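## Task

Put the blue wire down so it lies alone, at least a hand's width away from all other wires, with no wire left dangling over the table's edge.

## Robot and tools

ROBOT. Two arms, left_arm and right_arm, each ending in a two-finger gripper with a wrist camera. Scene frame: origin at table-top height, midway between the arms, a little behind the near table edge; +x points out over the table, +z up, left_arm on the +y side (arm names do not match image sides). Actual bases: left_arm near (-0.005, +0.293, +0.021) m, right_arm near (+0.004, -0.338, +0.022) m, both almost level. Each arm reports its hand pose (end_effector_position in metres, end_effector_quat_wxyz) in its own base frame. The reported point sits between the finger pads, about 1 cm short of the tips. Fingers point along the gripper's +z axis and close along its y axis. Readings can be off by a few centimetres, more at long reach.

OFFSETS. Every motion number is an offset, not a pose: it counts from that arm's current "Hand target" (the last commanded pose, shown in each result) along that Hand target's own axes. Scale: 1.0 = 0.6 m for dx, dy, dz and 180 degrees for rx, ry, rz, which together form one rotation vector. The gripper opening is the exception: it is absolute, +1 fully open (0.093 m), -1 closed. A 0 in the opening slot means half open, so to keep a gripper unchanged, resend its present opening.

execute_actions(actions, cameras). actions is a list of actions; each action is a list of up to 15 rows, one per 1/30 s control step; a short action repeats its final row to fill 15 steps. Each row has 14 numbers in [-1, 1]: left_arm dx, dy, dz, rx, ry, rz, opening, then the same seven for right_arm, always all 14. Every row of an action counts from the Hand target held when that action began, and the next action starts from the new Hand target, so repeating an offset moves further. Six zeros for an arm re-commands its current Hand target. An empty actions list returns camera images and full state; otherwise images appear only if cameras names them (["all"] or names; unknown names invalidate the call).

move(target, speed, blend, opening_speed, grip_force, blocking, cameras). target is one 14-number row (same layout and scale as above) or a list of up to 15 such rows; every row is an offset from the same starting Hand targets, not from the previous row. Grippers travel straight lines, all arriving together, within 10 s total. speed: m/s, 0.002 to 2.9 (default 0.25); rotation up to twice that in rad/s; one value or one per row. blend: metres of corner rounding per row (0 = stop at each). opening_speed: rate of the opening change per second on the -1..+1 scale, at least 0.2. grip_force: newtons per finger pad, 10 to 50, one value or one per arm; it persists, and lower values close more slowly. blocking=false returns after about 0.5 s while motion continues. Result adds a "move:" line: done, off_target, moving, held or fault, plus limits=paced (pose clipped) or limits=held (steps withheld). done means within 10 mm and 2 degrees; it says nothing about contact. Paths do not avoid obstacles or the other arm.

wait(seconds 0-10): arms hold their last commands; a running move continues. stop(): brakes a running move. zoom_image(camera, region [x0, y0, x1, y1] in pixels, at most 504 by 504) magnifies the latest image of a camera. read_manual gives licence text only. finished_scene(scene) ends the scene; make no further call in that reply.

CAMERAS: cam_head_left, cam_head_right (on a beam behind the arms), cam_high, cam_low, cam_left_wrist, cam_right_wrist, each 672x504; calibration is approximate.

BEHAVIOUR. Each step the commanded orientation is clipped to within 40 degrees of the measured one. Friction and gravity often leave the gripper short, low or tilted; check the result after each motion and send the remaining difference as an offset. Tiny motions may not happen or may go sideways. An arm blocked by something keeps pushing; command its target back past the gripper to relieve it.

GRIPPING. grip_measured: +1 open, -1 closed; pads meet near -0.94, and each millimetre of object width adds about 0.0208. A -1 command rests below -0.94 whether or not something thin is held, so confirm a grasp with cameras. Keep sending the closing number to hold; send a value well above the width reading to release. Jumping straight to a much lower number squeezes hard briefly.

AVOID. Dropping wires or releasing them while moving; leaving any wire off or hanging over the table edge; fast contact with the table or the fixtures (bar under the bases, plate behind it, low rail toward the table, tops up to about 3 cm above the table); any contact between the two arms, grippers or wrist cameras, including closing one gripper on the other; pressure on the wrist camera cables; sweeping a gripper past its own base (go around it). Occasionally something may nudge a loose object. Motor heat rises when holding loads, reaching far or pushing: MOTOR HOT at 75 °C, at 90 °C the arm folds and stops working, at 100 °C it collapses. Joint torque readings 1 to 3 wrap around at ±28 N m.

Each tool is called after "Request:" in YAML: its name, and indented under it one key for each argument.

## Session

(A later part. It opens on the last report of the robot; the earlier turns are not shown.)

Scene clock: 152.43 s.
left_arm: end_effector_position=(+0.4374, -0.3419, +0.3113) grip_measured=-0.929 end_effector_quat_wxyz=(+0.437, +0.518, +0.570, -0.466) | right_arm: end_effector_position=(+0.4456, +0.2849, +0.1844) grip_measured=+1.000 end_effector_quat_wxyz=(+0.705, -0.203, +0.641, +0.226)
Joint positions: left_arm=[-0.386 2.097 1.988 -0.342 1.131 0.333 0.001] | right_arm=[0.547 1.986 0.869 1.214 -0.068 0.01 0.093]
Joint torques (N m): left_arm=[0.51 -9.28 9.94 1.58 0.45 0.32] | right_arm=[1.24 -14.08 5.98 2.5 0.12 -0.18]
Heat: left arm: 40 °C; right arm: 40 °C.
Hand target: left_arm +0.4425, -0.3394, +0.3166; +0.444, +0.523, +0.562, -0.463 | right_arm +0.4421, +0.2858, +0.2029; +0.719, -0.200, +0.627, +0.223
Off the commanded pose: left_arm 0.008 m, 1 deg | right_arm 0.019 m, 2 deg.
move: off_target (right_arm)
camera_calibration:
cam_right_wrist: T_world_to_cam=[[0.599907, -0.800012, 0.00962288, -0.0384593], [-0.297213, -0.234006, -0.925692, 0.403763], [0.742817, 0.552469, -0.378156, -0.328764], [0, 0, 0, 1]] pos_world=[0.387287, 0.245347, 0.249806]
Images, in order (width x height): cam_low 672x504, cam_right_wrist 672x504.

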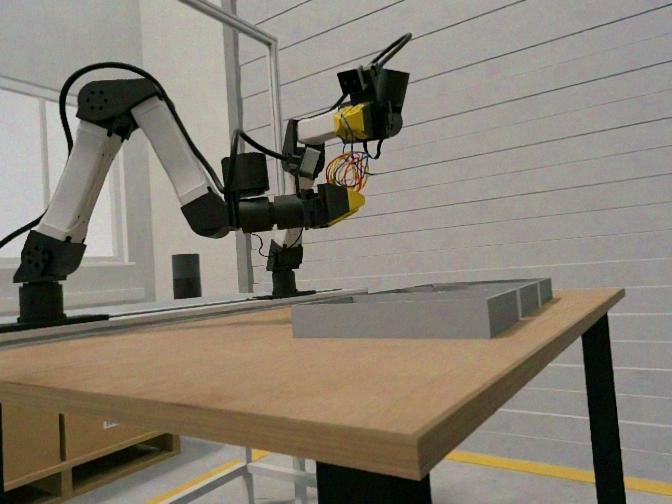

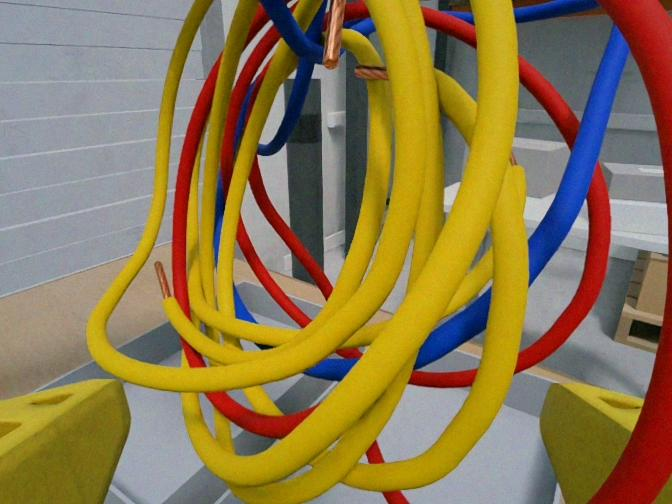

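Request:
move:
  target: [0,0,0,0,0,0,-0.935,-0.025,0,0,0,0,0,1]
  speed: 0.12
  cameras: ["cam_right_wrist","cam_left_wrist","cam_high","cam_low"]

Request:
zoom_image:
  camera: "cam_low"
  region: [260, 80, 420, 240]

Request:
zoom_image:
  camera: "cam_high"
  region: [230, 180, 410, 300]

Scene clock: 174.10 s.
left_arm: end_effector_position=(+0.4374, -0.3419, +0.3113) grip_measured=-0.929 end_effector_quat_wxyz=(+0.437, +0.518, +0.570, -0.466) | right_arm: end_effector_position=(+0.4432, +0.2834, +0.1978) grip_measured=+1.000 end_effector_quat_wxyz=(+0.704, -0.203, +0.642, +0.225)
Joint positions: left_arm=[-0.386 2.097 1.988 -0.342 1.131 0.333 0.001] | right_arm=[0.547 1.933 0.869 1.158 -0.068 0.009 0.093]
Joint torques (N m): left_arm=[0.5 -9.28 9.95 1.58 0.45 0.32] | right_arm=[1.25 -13.82 6.94 2.42 0.12 -0.14]
Motor temperatures (°C): left_arm=[22 36 41 27 20 21 21] | right_arm=[19 48 33 38 18 21 19]
Heat: left arm: 41 °C; right arm: 48 °C.
Hand target: left_arm +0.4425, -0.3394, +0.3166; +0.444, +0.523, +0.562, -0.463 | right_arm +0.4404, +0.2847, +0.2178; +0.719, -0.200, +0.627, +0.223
Off the commanded pose: left_arm 0.008 m, 1 deg | right_arm 0.020 m, 2 deg.
move: off_target (right_arm)
camera_calibration:
cam_left_wrist: T_world_to_cam=[[-0.993304, -0.0395421, 0.10855, 0.385441], [-0.11093, 0.588893, -0.800562, 0.539291], [-0.0322682, -0.807243, -0.589336, 0.00638496], [0, 0, 0, 1]] pos_world=[0.44289, -0.297189, 0.393659]
cam_right_wrist: T_world_to_cam=[[0.599797, -0.800079, 0.0108715, -0.0385185], [-0.298873, -0.236618, -0.924493, 0.416332], [0.742239, 0.551259, -0.381045, -0.319919], [0, 0, 0, 1]] pos_world=[0.38499, 0.244052, 0.263412]
Images, in order (width x height): cam_high 672x504, cam_low 672x504, cam_left_wrist 672x504, cam_right_wrist 672x504.

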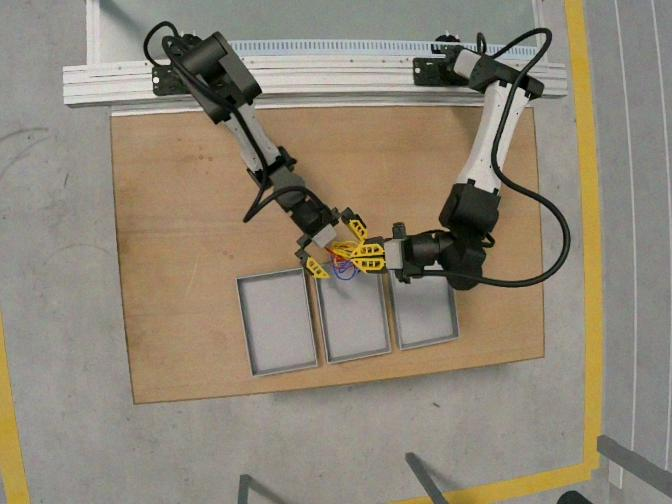

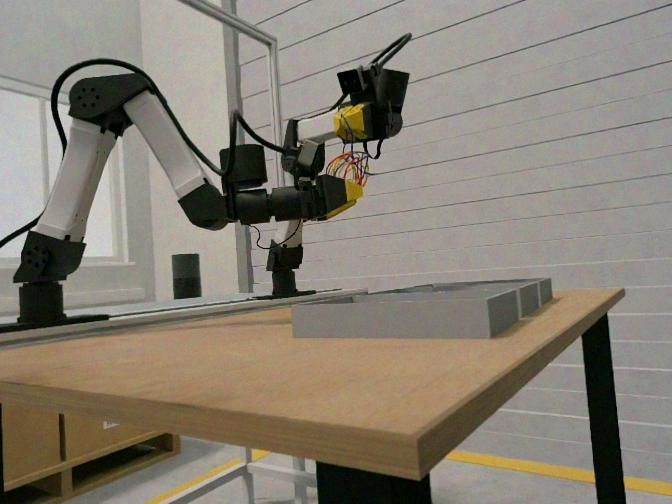

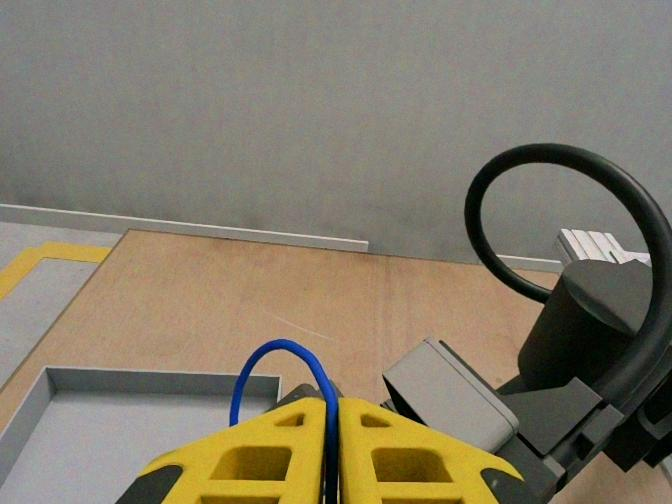

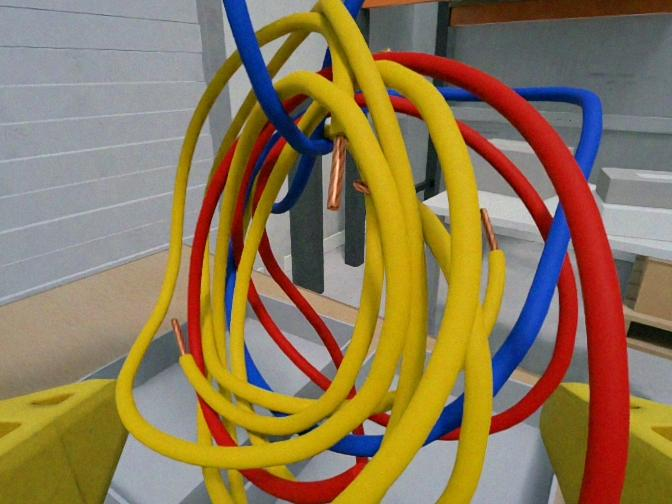

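Scaled by 3.150 from the camera's 672x504 image, which has a finer 960x720 frame.

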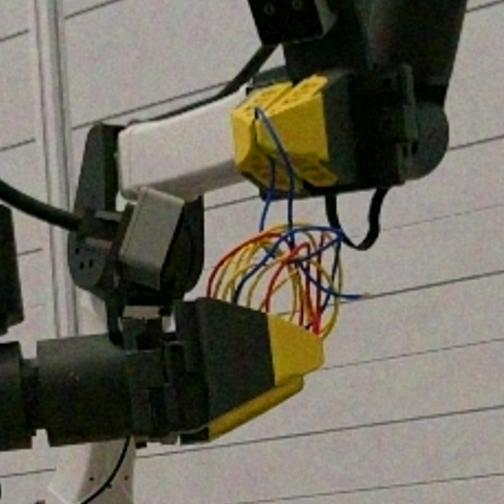

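Scaled by 2.800 from the camera's 672x504 image, which has a finer 960x720 frame.

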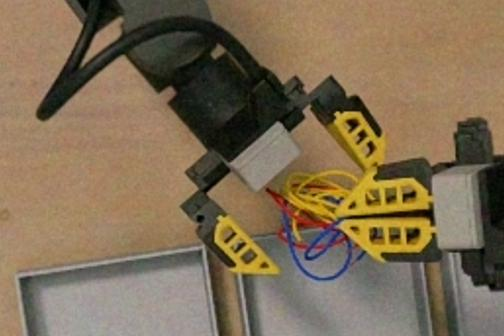

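Request:
move:
  target: [0,0,0,0,0,0,-0.935,0,0,0,0,0,0,-0.99]
  opening_speed: 1.5
  cameras: ["cam_right_wrist","cam_low"]

Request:
zoom_image:
  camera: "cam_low"
  region: [300, 110, 400, 210]

Scene clock: 183.50 s.
left_arm: end_effector_position=(+0.4374, -0.3419, +0.3113) grip_measured=-0.929 end_effector_quat_wxyz=(+0.437, +0.518, +0.570, -0.466) | right_arm: end_effector_position=(+0.4432, +0.2834, +0.1971) grip_measured=-0.979 end_effector_quat_wxyz=(+0.703, -0.204, +0.643, +0.224)
Joint positions: left_arm=[-0.386 2.097 1.988 -0.342 1.131 0.333 0.001] | right_arm=[0.547 1.933 0.869 1.155 -0.068 0.007 0]
Joint torques (N m): left_arm=[0.5 -9.28 9.96 1.58 0.45 0.32] | right_arm=[1.06 -13.97 6.57 2.42 0.13 -0.15]
Heat: left arm: 41 °C; right arm: 49 °C.
Hand target: left_arm +0.4425, -0.3394, +0.3166; +0.444, +0.523, +0.562, -0.463 | right_arm +0.4404, +0.2847, +0.2178; +0.719, -0.200, +0.627, +0.223
Off the commanded pose: left_arm 0.008 m, 1 deg | right_arm 0.021 m, 3 deg.
move: off_target (right_arm)
camera_calibration:
cam_right_wrist: T_world_to_cam=[[0.599722, -0.800122, 0.0117699, -0.0386084], [-0.300399, -0.238744, -0.923451, 0.416787], [0.741683, 0.550278, -0.383536, -0.319187], [0, 0, 0, 1]] pos_world=[0.385092, 0.244256, 0.262917]
Images, in order (width x height): cam_low 672x504, cam_right_wrist 672x504.

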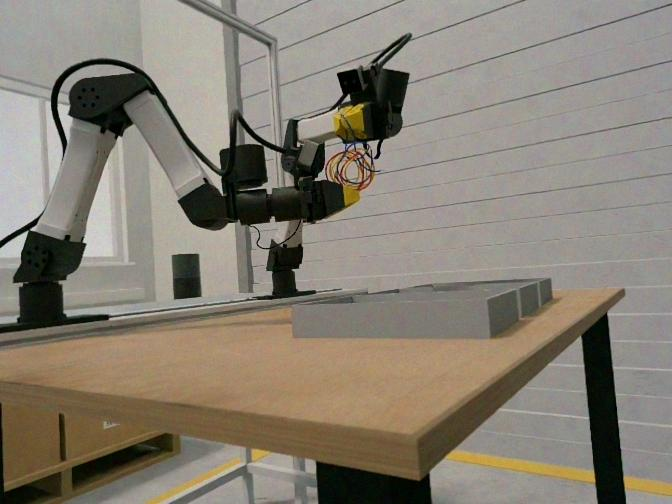

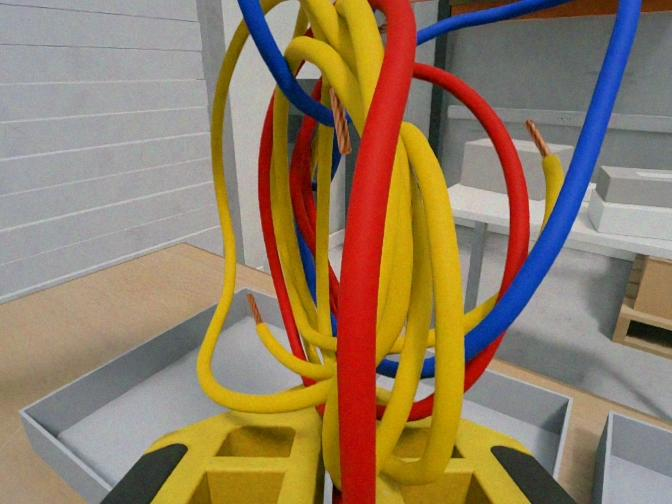

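Scaled by 5.040 from the camera's 672x504 image, which has a finer 960x720 frame.

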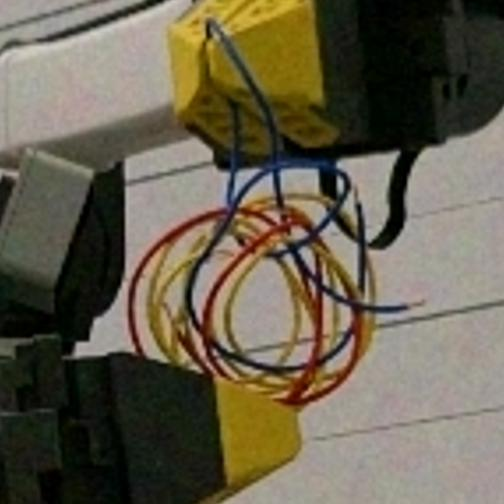

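Request:
move:
  target: [-0.298,-0.015,-0.223,0,0,0,-0.935,0.12,0,-0.08,0,0,0,-0.99]
  speed: 0.09
  cameras: ["cam_right_wrist","cam_low","cam_head_right","cam_high"]

Request:
zoom_image:
  camera: "cam_low"
  region: [260, 10, 480, 270]

Scene clock: 192.93 s.
left_arm: end_effector_position=(+0.4559, -0.2518, +0.4720) grip_measured=-0.929 end_effector_quat_wxyz=(+0.469, +0.439, +0.569, -0.514) | right_arm: end_effector_position=(+0.4137, +0.2693, +0.1433) grip_measured=-0.980 end_effector_quat_wxyz=(+0.704, -0.208, +0.639, +0.229)
Joint positions: left_arm=[-0.188 2.302 2.835 -0.654 1.299 -0.058 0.001] | right_arm=[0.55 2.056 0.695 1.459 -0.08 0.007 0]
Joint torques (N m): left_arm=[1.4 -14.09 8.02 2.06 0.23 0.11] | right_arm=[0.1 -6.98 2.25 3.39 0.16 -0.12]
Heat: left arm: 41 °C; right arm: 48 °C.
Hand target: left_arm +0.4420, -0.2395, +0.5165; +0.444, +0.523, +0.562, -0.463 | right_arm +0.4097, +0.2624, +0.1400; +0.719, -0.200, +0.627, +0.223
Off the commanded pose: left_arm 0.048 m, 12 deg | right_arm 0.009 m, 2 deg.
elbow stopped short (left arm): the move would have taken joint 3 (elbow) straighter than the controller allows.
move: off_target (left_arm)
camera_calibration:
cam_right_wrist: T_world_to_cam=[[0.611135, -0.79141, 0.0135773, -0.0389397], [-0.291274, -0.240808, -0.925835, 0.352035], [0.735984, 0.561856, -0.377683, -0.311773], [0, 0, 0, 1]] pos_world=[0.355796, 0.229127, 0.208704]
Images, in order (width x height): cam_head_right 672x504, cam_high 672x504, cam_low 672x504, cam_right_wrist 672x504.

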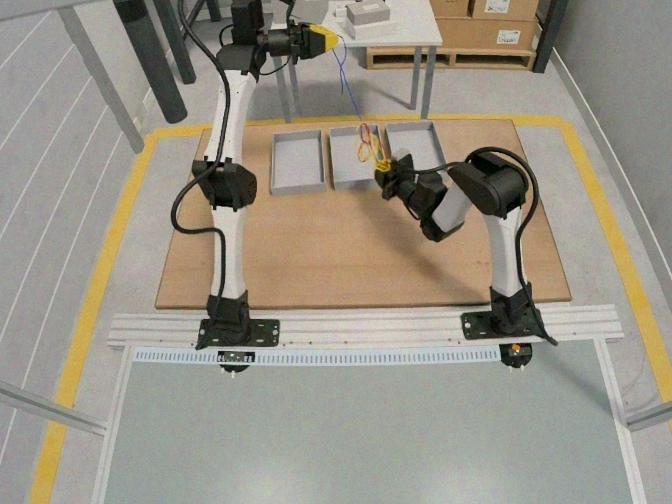

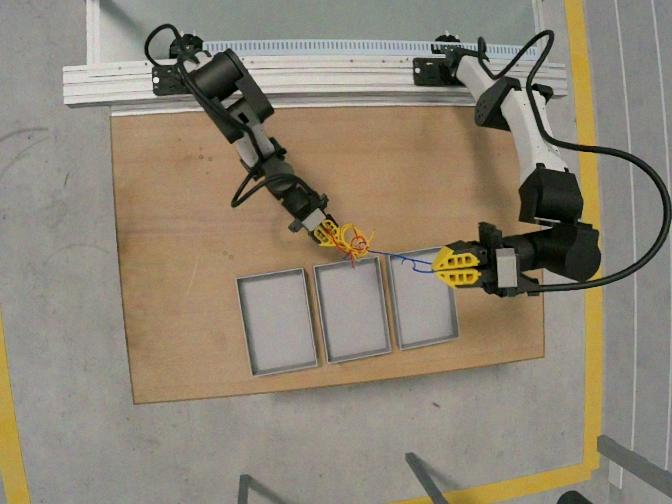

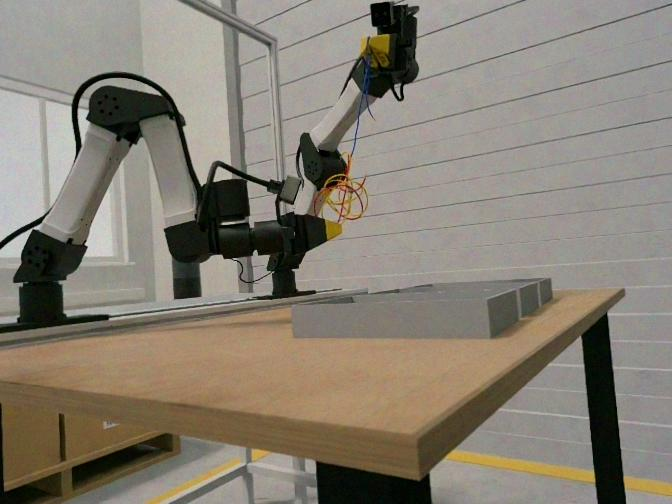

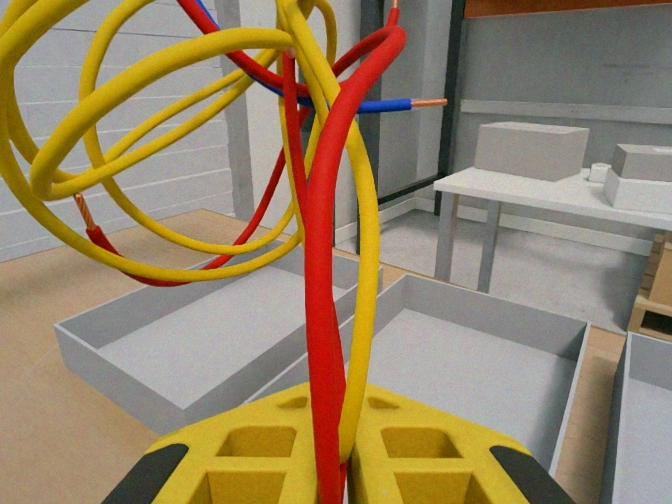

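Scaled by 1.938 from the camera's 672x504 image, which has a finer 960x720 frame.

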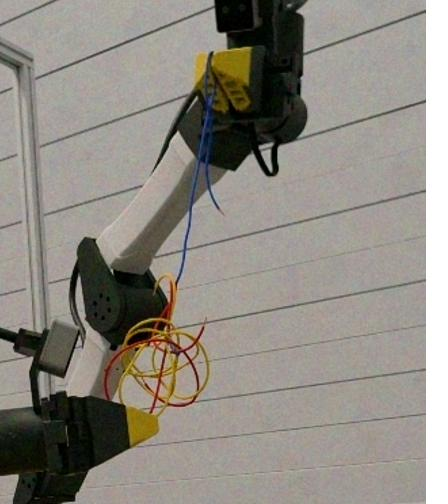

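Request:
move:
  target: [0.213,-0.118,-0.202,0,0,0,-0.935,0,-0.307,-0.375,0,0.16,0,-0.99]
  speed: 0.15
  cameras: ["cam_right_wrist","cam_low","cam_head_right","cam_high","cam_left_wrist"]

Request:
zoom_image:
  camera: "cam_low"
  region: [160, 30, 420, 290]

Scene clock: 204.57 s.
left_arm: end_effector_position=(+0.3695, -0.1009, +0.4119) grip_measured=-0.929 end_effector_quat_wxyz=(+0.514, +0.448, +0.588, -0.434) | right_arm: end_effector_position=(+0.3255, -0.0137, +0.0937) grip_measured=-0.980 end_effector_quat_wxyz=(+0.520, -0.230, +0.803, +0.179)
Joint positions: left_arm=[0.186 1.883 2.199 -1.56 1.471 1.193 0.001] | right_arm=[-0.476 1.408 0.462 0.2 -0.949 -0.591 0]
Joint torques (N m): left_arm=[0.2 -9.44 4.62 0.7 0.61 0.28] | right_arm=[0.08 -7.19 8.4 1.73 -0.56 -0.23]
Motor temperatures (°C): left_arm=[22 42 40 28 20 21 21] | right_arm=[19 46 31 41 18 21 19]
Heat: left arm: 42 °C; right arm: 46 °C.
Hand target: left_arm +0.3619, -0.0995, +0.4162; +0.444, +0.523, +0.562, -0.463 | right_arm +0.3325, -0.0164, +0.1114; +0.541, -0.250, +0.786, +0.167
Off the commanded pose: left_arm 0.009 m, 13 deg | right_arm 0.019 m, 4 deg.
joint sent to its limit (left arm) — joint 4 (wrist pitch), lower limit. The joint targets are off in orientation, not in position.
move: off_target (left_arm, right_arm)
camera_calibration:
cam_left_wrist: T_world_to_cam=[[-0.970486, -0.226975, 0.0814777, 0.300448], [-0.185317, 0.485716, -0.854247, 0.509448], [0.154317, -0.844134, -0.513443, 0.154206], [0, 0, 0, 1]] pos_world=[0.362194, -0.0490822, 0.489891]
cam_right_wrist: T_world_to_cam=[[0.580205, -0.812935, -0.0499888, -0.192647], [-0.650405, -0.425513, -0.629215, 0.298805], [0.49024, 0.397587, -0.775622, 0.0084717], [0, 0, 0, 1]] pos_world=[0.301966, -0.0328326, 0.184953]
Images, in order (width x height): cam_head_right 672x504, cam_high 672x504, cam_low 672x504, cam_left_wrist 672x504, cam_right_wrist 672x504.

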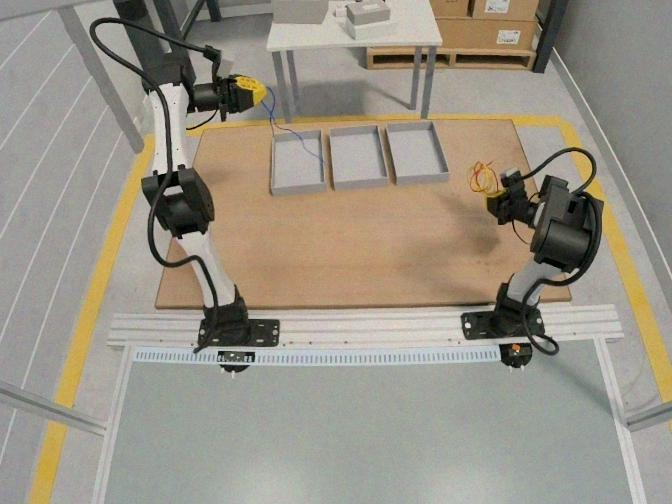

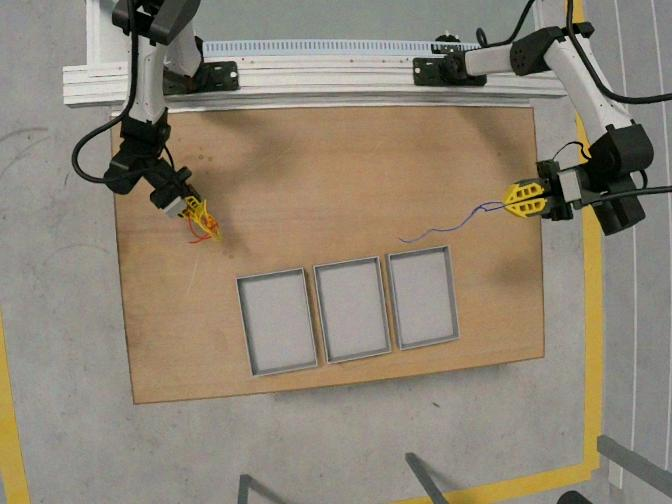

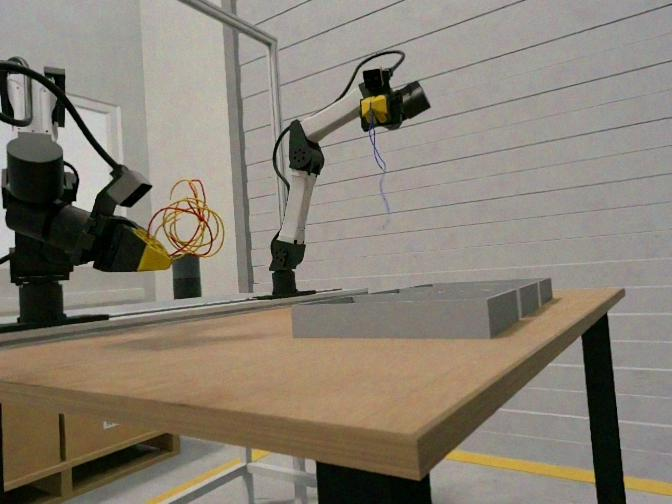

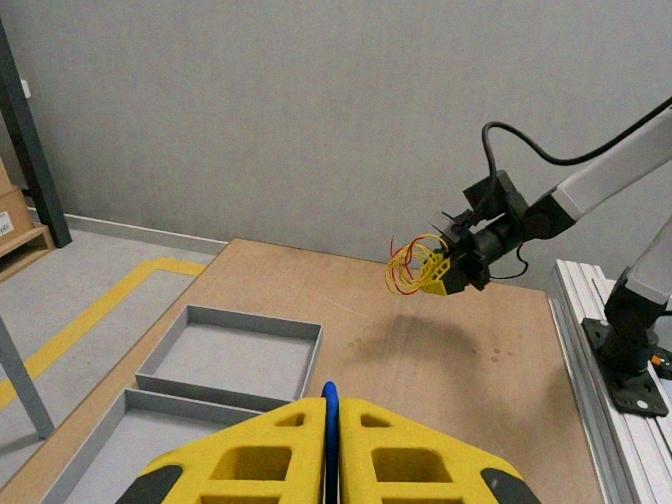

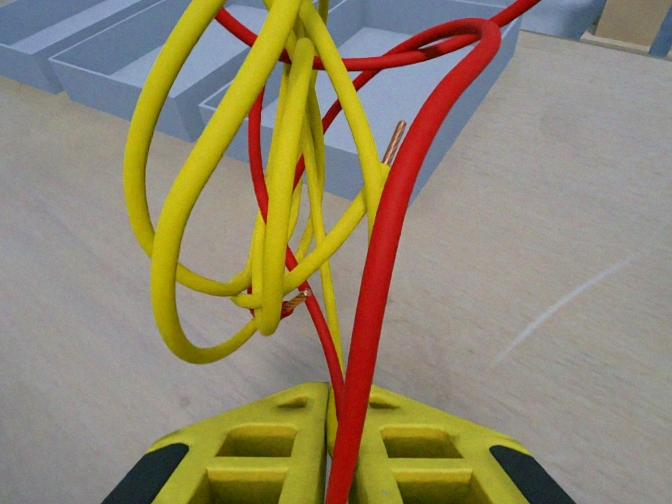

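Scaled by 1.938 from the camera's 672x504 image, which has a finer 960x720 frame.

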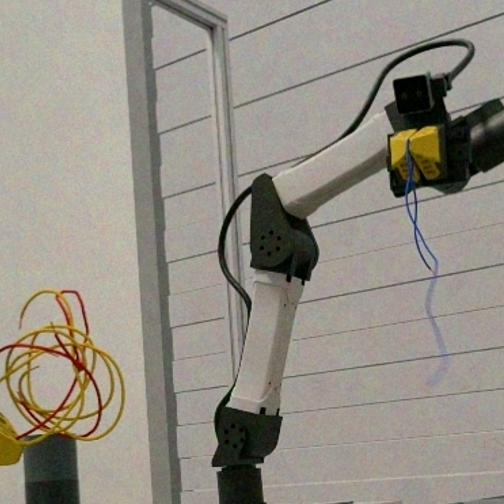

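Request:
move:
  target: [0.618,-0.068,0.042,0,0.2,0,-0.935,0.109,0.001,0.042,0,0,0,-0.99]
  speed: 0.15
  cameras: ["cam_right_wrist","cam_low","cam_head_right","cam_high","cam_left_wrist"]

Scene clock: 227.73 s.
left_arm: end_effector_position=(+0.2989, -0.0589, +0.0548) grip_measured=-0.929 end_effector_quat_wxyz=(+0.250, +0.637, +0.673, -0.281) | right_arm: end_effector_position=(+0.3362, -0.0189, +0.0437) grip_measured=-0.980 end_effector_quat_wxyz=(+0.538, -0.244, +0.790, +0.162)
Joint positions: left_arm=[0.191 1.879 1.156 -1.058 0.748 1.79 0.001] | right_arm=[-0.476 1.706 0.388 0.628 -0.952 -0.598 0]
Joint torques (N m): left_arm=[-0.75 -6.42 4.48 0.22 0.49 0.15] | right_arm=[-0.17 -5.46 3.26 1.98 -0.51 -0.17]
Heat: left arm: 41 °C; right arm: 42 °C.
Hand target: left_arm +0.2997, -0.0602, +0.0497; +0.249, +0.640, +0.671, -0.279 | right_arm +0.3324, -0.0164, +0.0413; +0.541, -0.250, +0.786, +0.167
Off the commanded pose: left_arm 0.005 m, 0 deg | right_arm 0.005 m, 1 deg.
move: done
camera_calibration:
cam_left_wrist: T_world_to_cam=[[-0.995321, -0.0562481, 0.0785679, 0.288161], [-0.0783205, 0.94584, -0.315043, 0.136568], [-0.0565921, -0.319722, -0.94582, 0.13484], [0, 0, 0, 1]] pos_world=[0.30514, -0.0698514, 0.147919]
cam_right_wrist: T_world_to_cam=[[0.585496, -0.810656, 0.00567974, -0.209695], [-0.613331, -0.447538, -0.650795, 0.260091], [0.530113, 0.377554, -0.759232, -0.0479966], [0, 0, 0, 1]] pos_world=[0.307741, -0.0354683, 0.134016]
Images, in order (width x height): cam_head_right 672x504, cam_high 672x504, cam_low 672x504, cam_left_wrist 672x504, cam_right_wrist 672x504.

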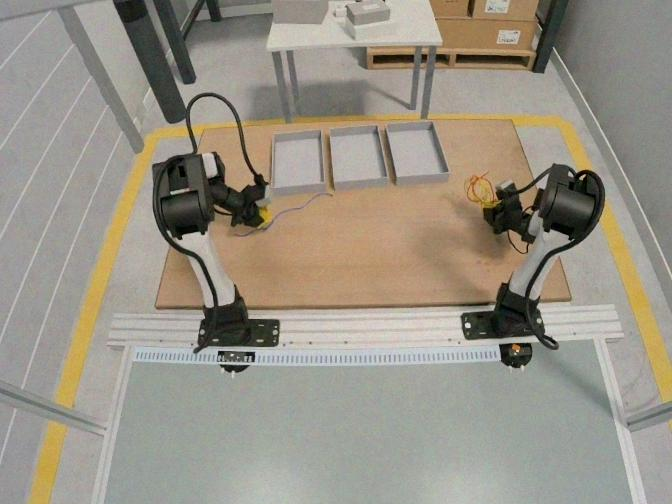

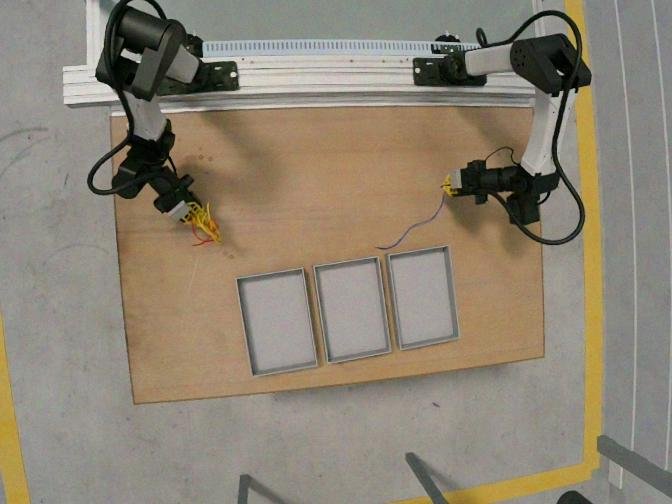

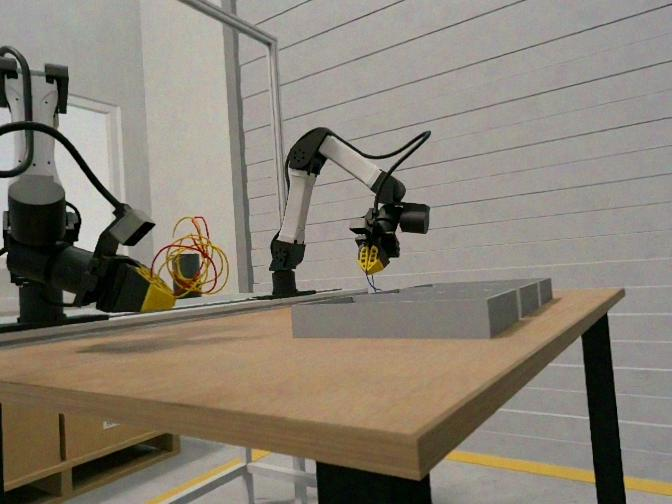

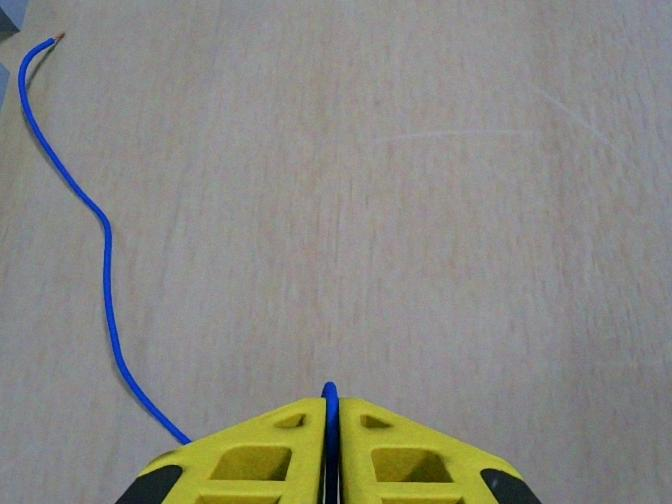

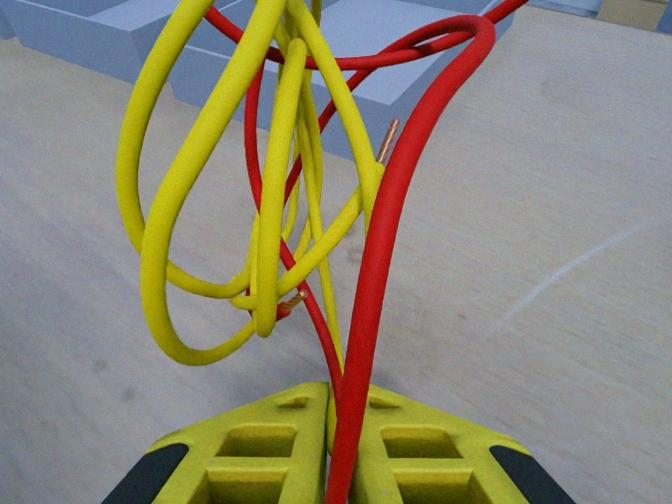

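Request:
move:
  target:
    - [0.063,0.005,0.066,0,0,0,-0.935,0.05,0,0.019,0,0,0,-0.99]
    - [0.063,0.005,0.066,0,0,0,-0.6,0.05,0,0.019,0,0,0,-0.2]
  speed: 0.1
  opening_speed: 0.5
  cameras: ["cam_right_wrist","cam_left_wrist","cam_low"]

Scene clock: 237.57 s.
left_arm: end_effector_position=(+0.2997, -0.0586, +0.0003) grip_measured=-0.602 end_effector_quat_wxyz=(+0.251, +0.637, +0.673, -0.280) | right_arm: end_effector_position=(+0.3370, -0.0188, +0.0124) grip_measured=-0.202 end_effector_quat_wxyz=(+0.540, -0.249, +0.788, +0.161)
Joint positions: left_arm=[0.191 1.996 1.067 -0.849 0.747 1.789 0.016] | right_arm=[-0.476 1.903 0.371 0.848 -0.956 -0.605 0.036]
Joint torques (N m): left_arm=[-0.76 -6.5 3.96 0.16 0.51 0.14] | right_arm=[-0.4 -5.93 2.41 2 -0.48 -0.09]
Motor temperatures (°C): left_arm=[22 38 36 24 20 21 21] | right_arm=[19 41 31 37 18 21 20]
Heat: left arm: 38 °C; right arm: 41 °C.
Hand target: left_arm +0.2996, -0.0603, -0.0051; +0.249, +0.640, +0.671, -0.279 | right_arm +0.3324, -0.0168, +0.0093; +0.541, -0.250, +0.786, +0.167
Off the commanded pose: left_arm 0.006 m, 0 deg | right_arm 0.006 m, 1 deg.
move: done
camera_calibration:
cam_left_wrist: T_world_to_cam=[[-0.995516, -0.0563899, 0.0759454, 0.29325], [-0.0775322, 0.946376, -0.313627, 0.118974], [-0.0541875, -0.318109, -0.946504, 0.0827], [0, 0, 0, 1]] pos_world=[0.305641, -0.0697506, 0.0933185]
cam_right_wrist: T_world_to_cam=[[0.590278, -0.80705, 0.0155647, -0.211594], [-0.604247, -0.454568, -0.654411, 0.23721], [0.535218, 0.37688, -0.755978, -0.0739669], [0, 0, 0, 1]] pos_world=[0.307821, -0.0350623, 0.102609]
Images, in order (width x height): cam_low 672x504, cam_left_wrist 672x504, cam_right_wrist 672x504.

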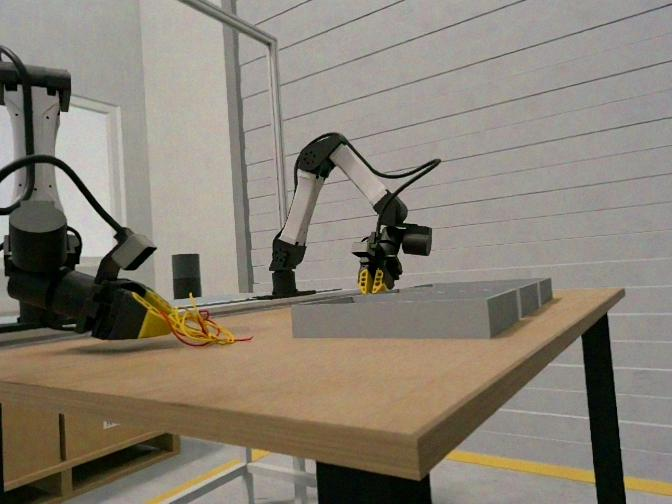

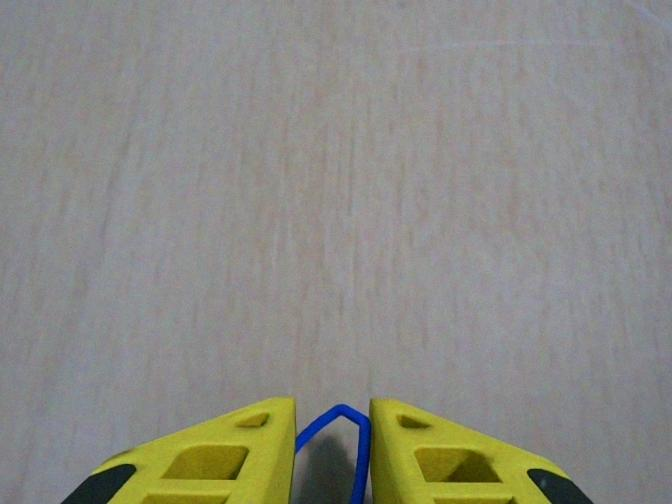

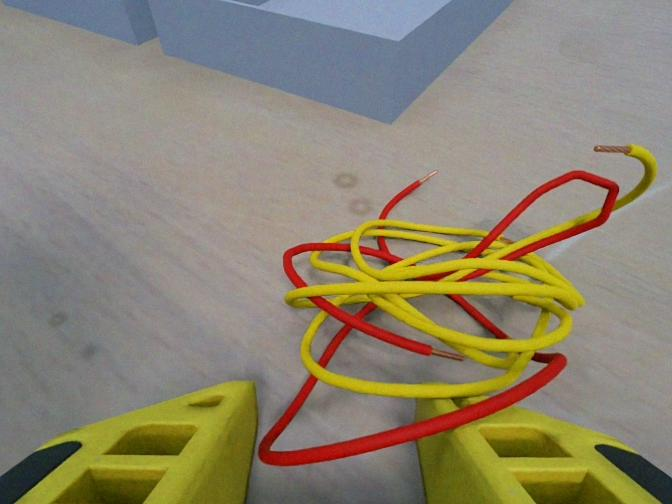

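Request:
move:
  target:
    - [0,0,-0.1,0,0,0,-0.4,0,0,-0.1,0,0,0,-0.2]
    - [0,0,-0.22,0,0,0,-0.4,-0.08,0,-0.14,0,0,0,-0.2]
  speed: 0.12
  blend: 0.02
  cameras: ["cam_right_wrist","cam_left_wrist","cam_high","cam_low","cam_head_left"]

Scene clock: 244.03 s.
left_arm: end_effector_position=(+0.2984, +0.0272, +0.0825) grip_measured=-0.402 end_effector_quat_wxyz=(+0.240, +0.627, +0.683, -0.288) | right_arm: end_effector_position=(+0.2766, -0.0456, +0.0716) grip_measured=-0.202 end_effector_quat_wxyz=(+0.523, -0.236, +0.799, +0.178)
Joint positions: left_arm=[0.443 1.996 1.421 -1.423 0.66 2.076 0.026] | right_arm=[-0.734 1.431 0.439 -0.097 -1.117 -1.002 0.036]
Joint torques (N m): left_arm=[0.02 -8.83 7.06 -0.56 0.41 0.31] | right_arm=[-0.8 -6.02 7.57 1.19 -0.77 -0.23]
Heat: left arm: 37 °C; right arm: 40 °C.
Hand target: left_arm +0.3025, +0.0311, +0.0900; +0.249, +0.640, +0.671, -0.279 | right_arm +0.2820, -0.0512, +0.0842; +0.541, -0.250, +0.786, +0.167
Off the commanded pose: left_arm 0.009 m, 3 deg | right_arm 0.015 m, 3 deg.
joint sent to its limit (left arm) — joint 6 (wrist roll), upper limit. The joint targets still meet the commanded pose.
move: off_target (left_arm, right_arm)
camera_calibration:
cam_left_wrist: T_world_to_cam=[[-0.990968, -0.0736649, 0.112053, 0.286813], [-0.105079, 0.945702, -0.307581, 0.0710621], [-0.0833107, -0.316577, -0.944901, 0.196284], [0, 0, 0, 1]] pos_world=[0.308043, 0.0160635, 0.175188]
cam_right_wrist: T_world_to_cam=[[0.587868, -0.807972, -0.0399054, -0.193875], [-0.639359, -0.433835, -0.634828, 0.236467], [0.495611, 0.398709, -0.771622, 0.0262648], [0, 0, 0, 1]] pos_world=[0.252143, -0.0645302, 0.162646]
Images, in order (width x height): cam_head_left 672x504, cam_high 672x504, cam_low 672x504, cam_left_wrist 672x504, cam_right_wrist 672x504.

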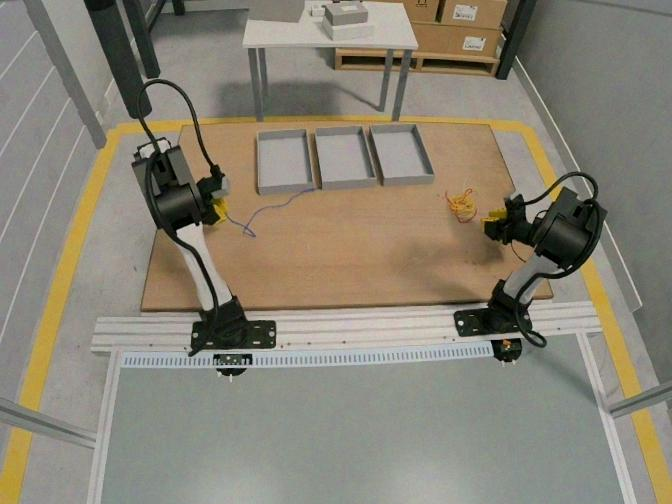

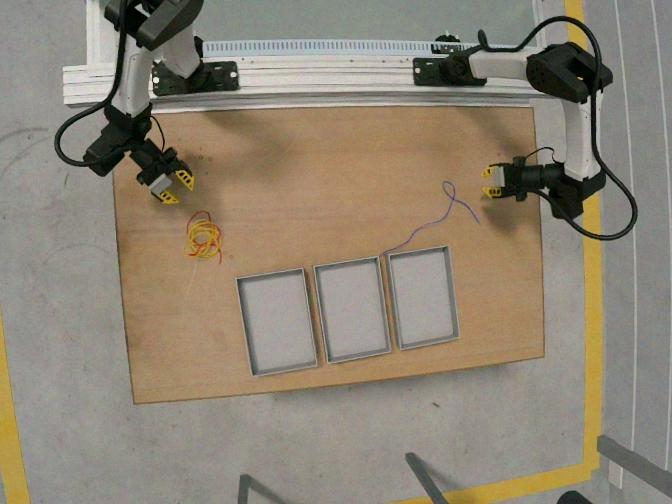

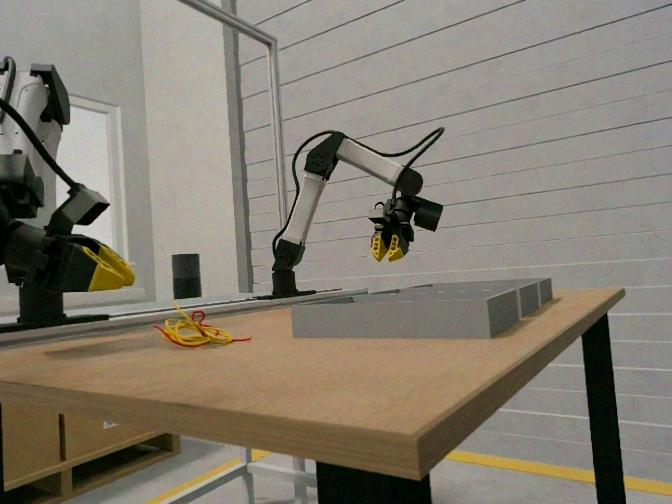

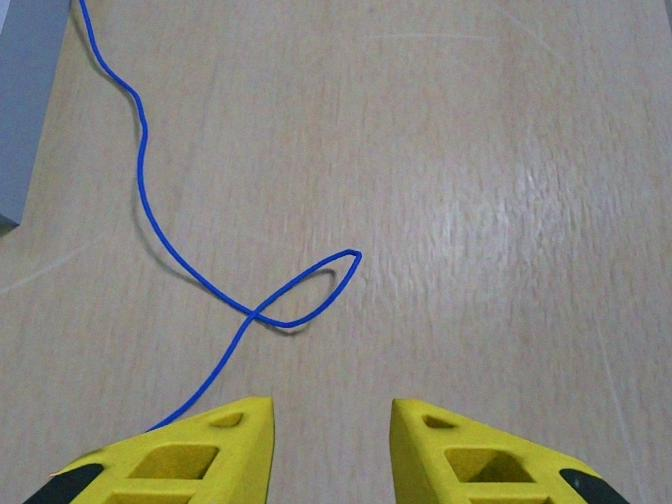

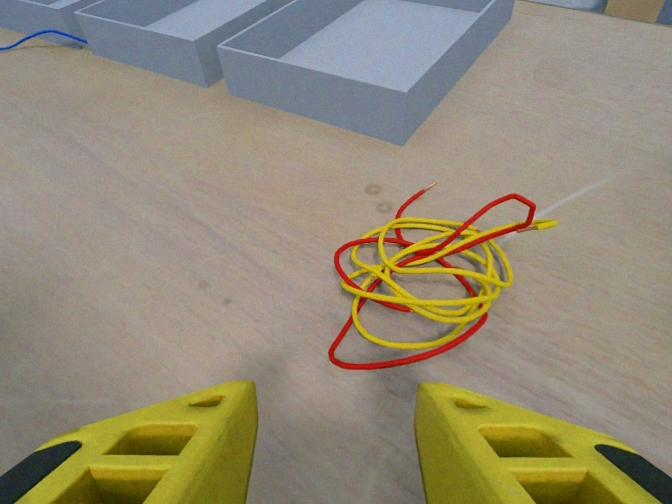

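Request:
finished_scene:
  scene: 2

The scene is finished: the task was done.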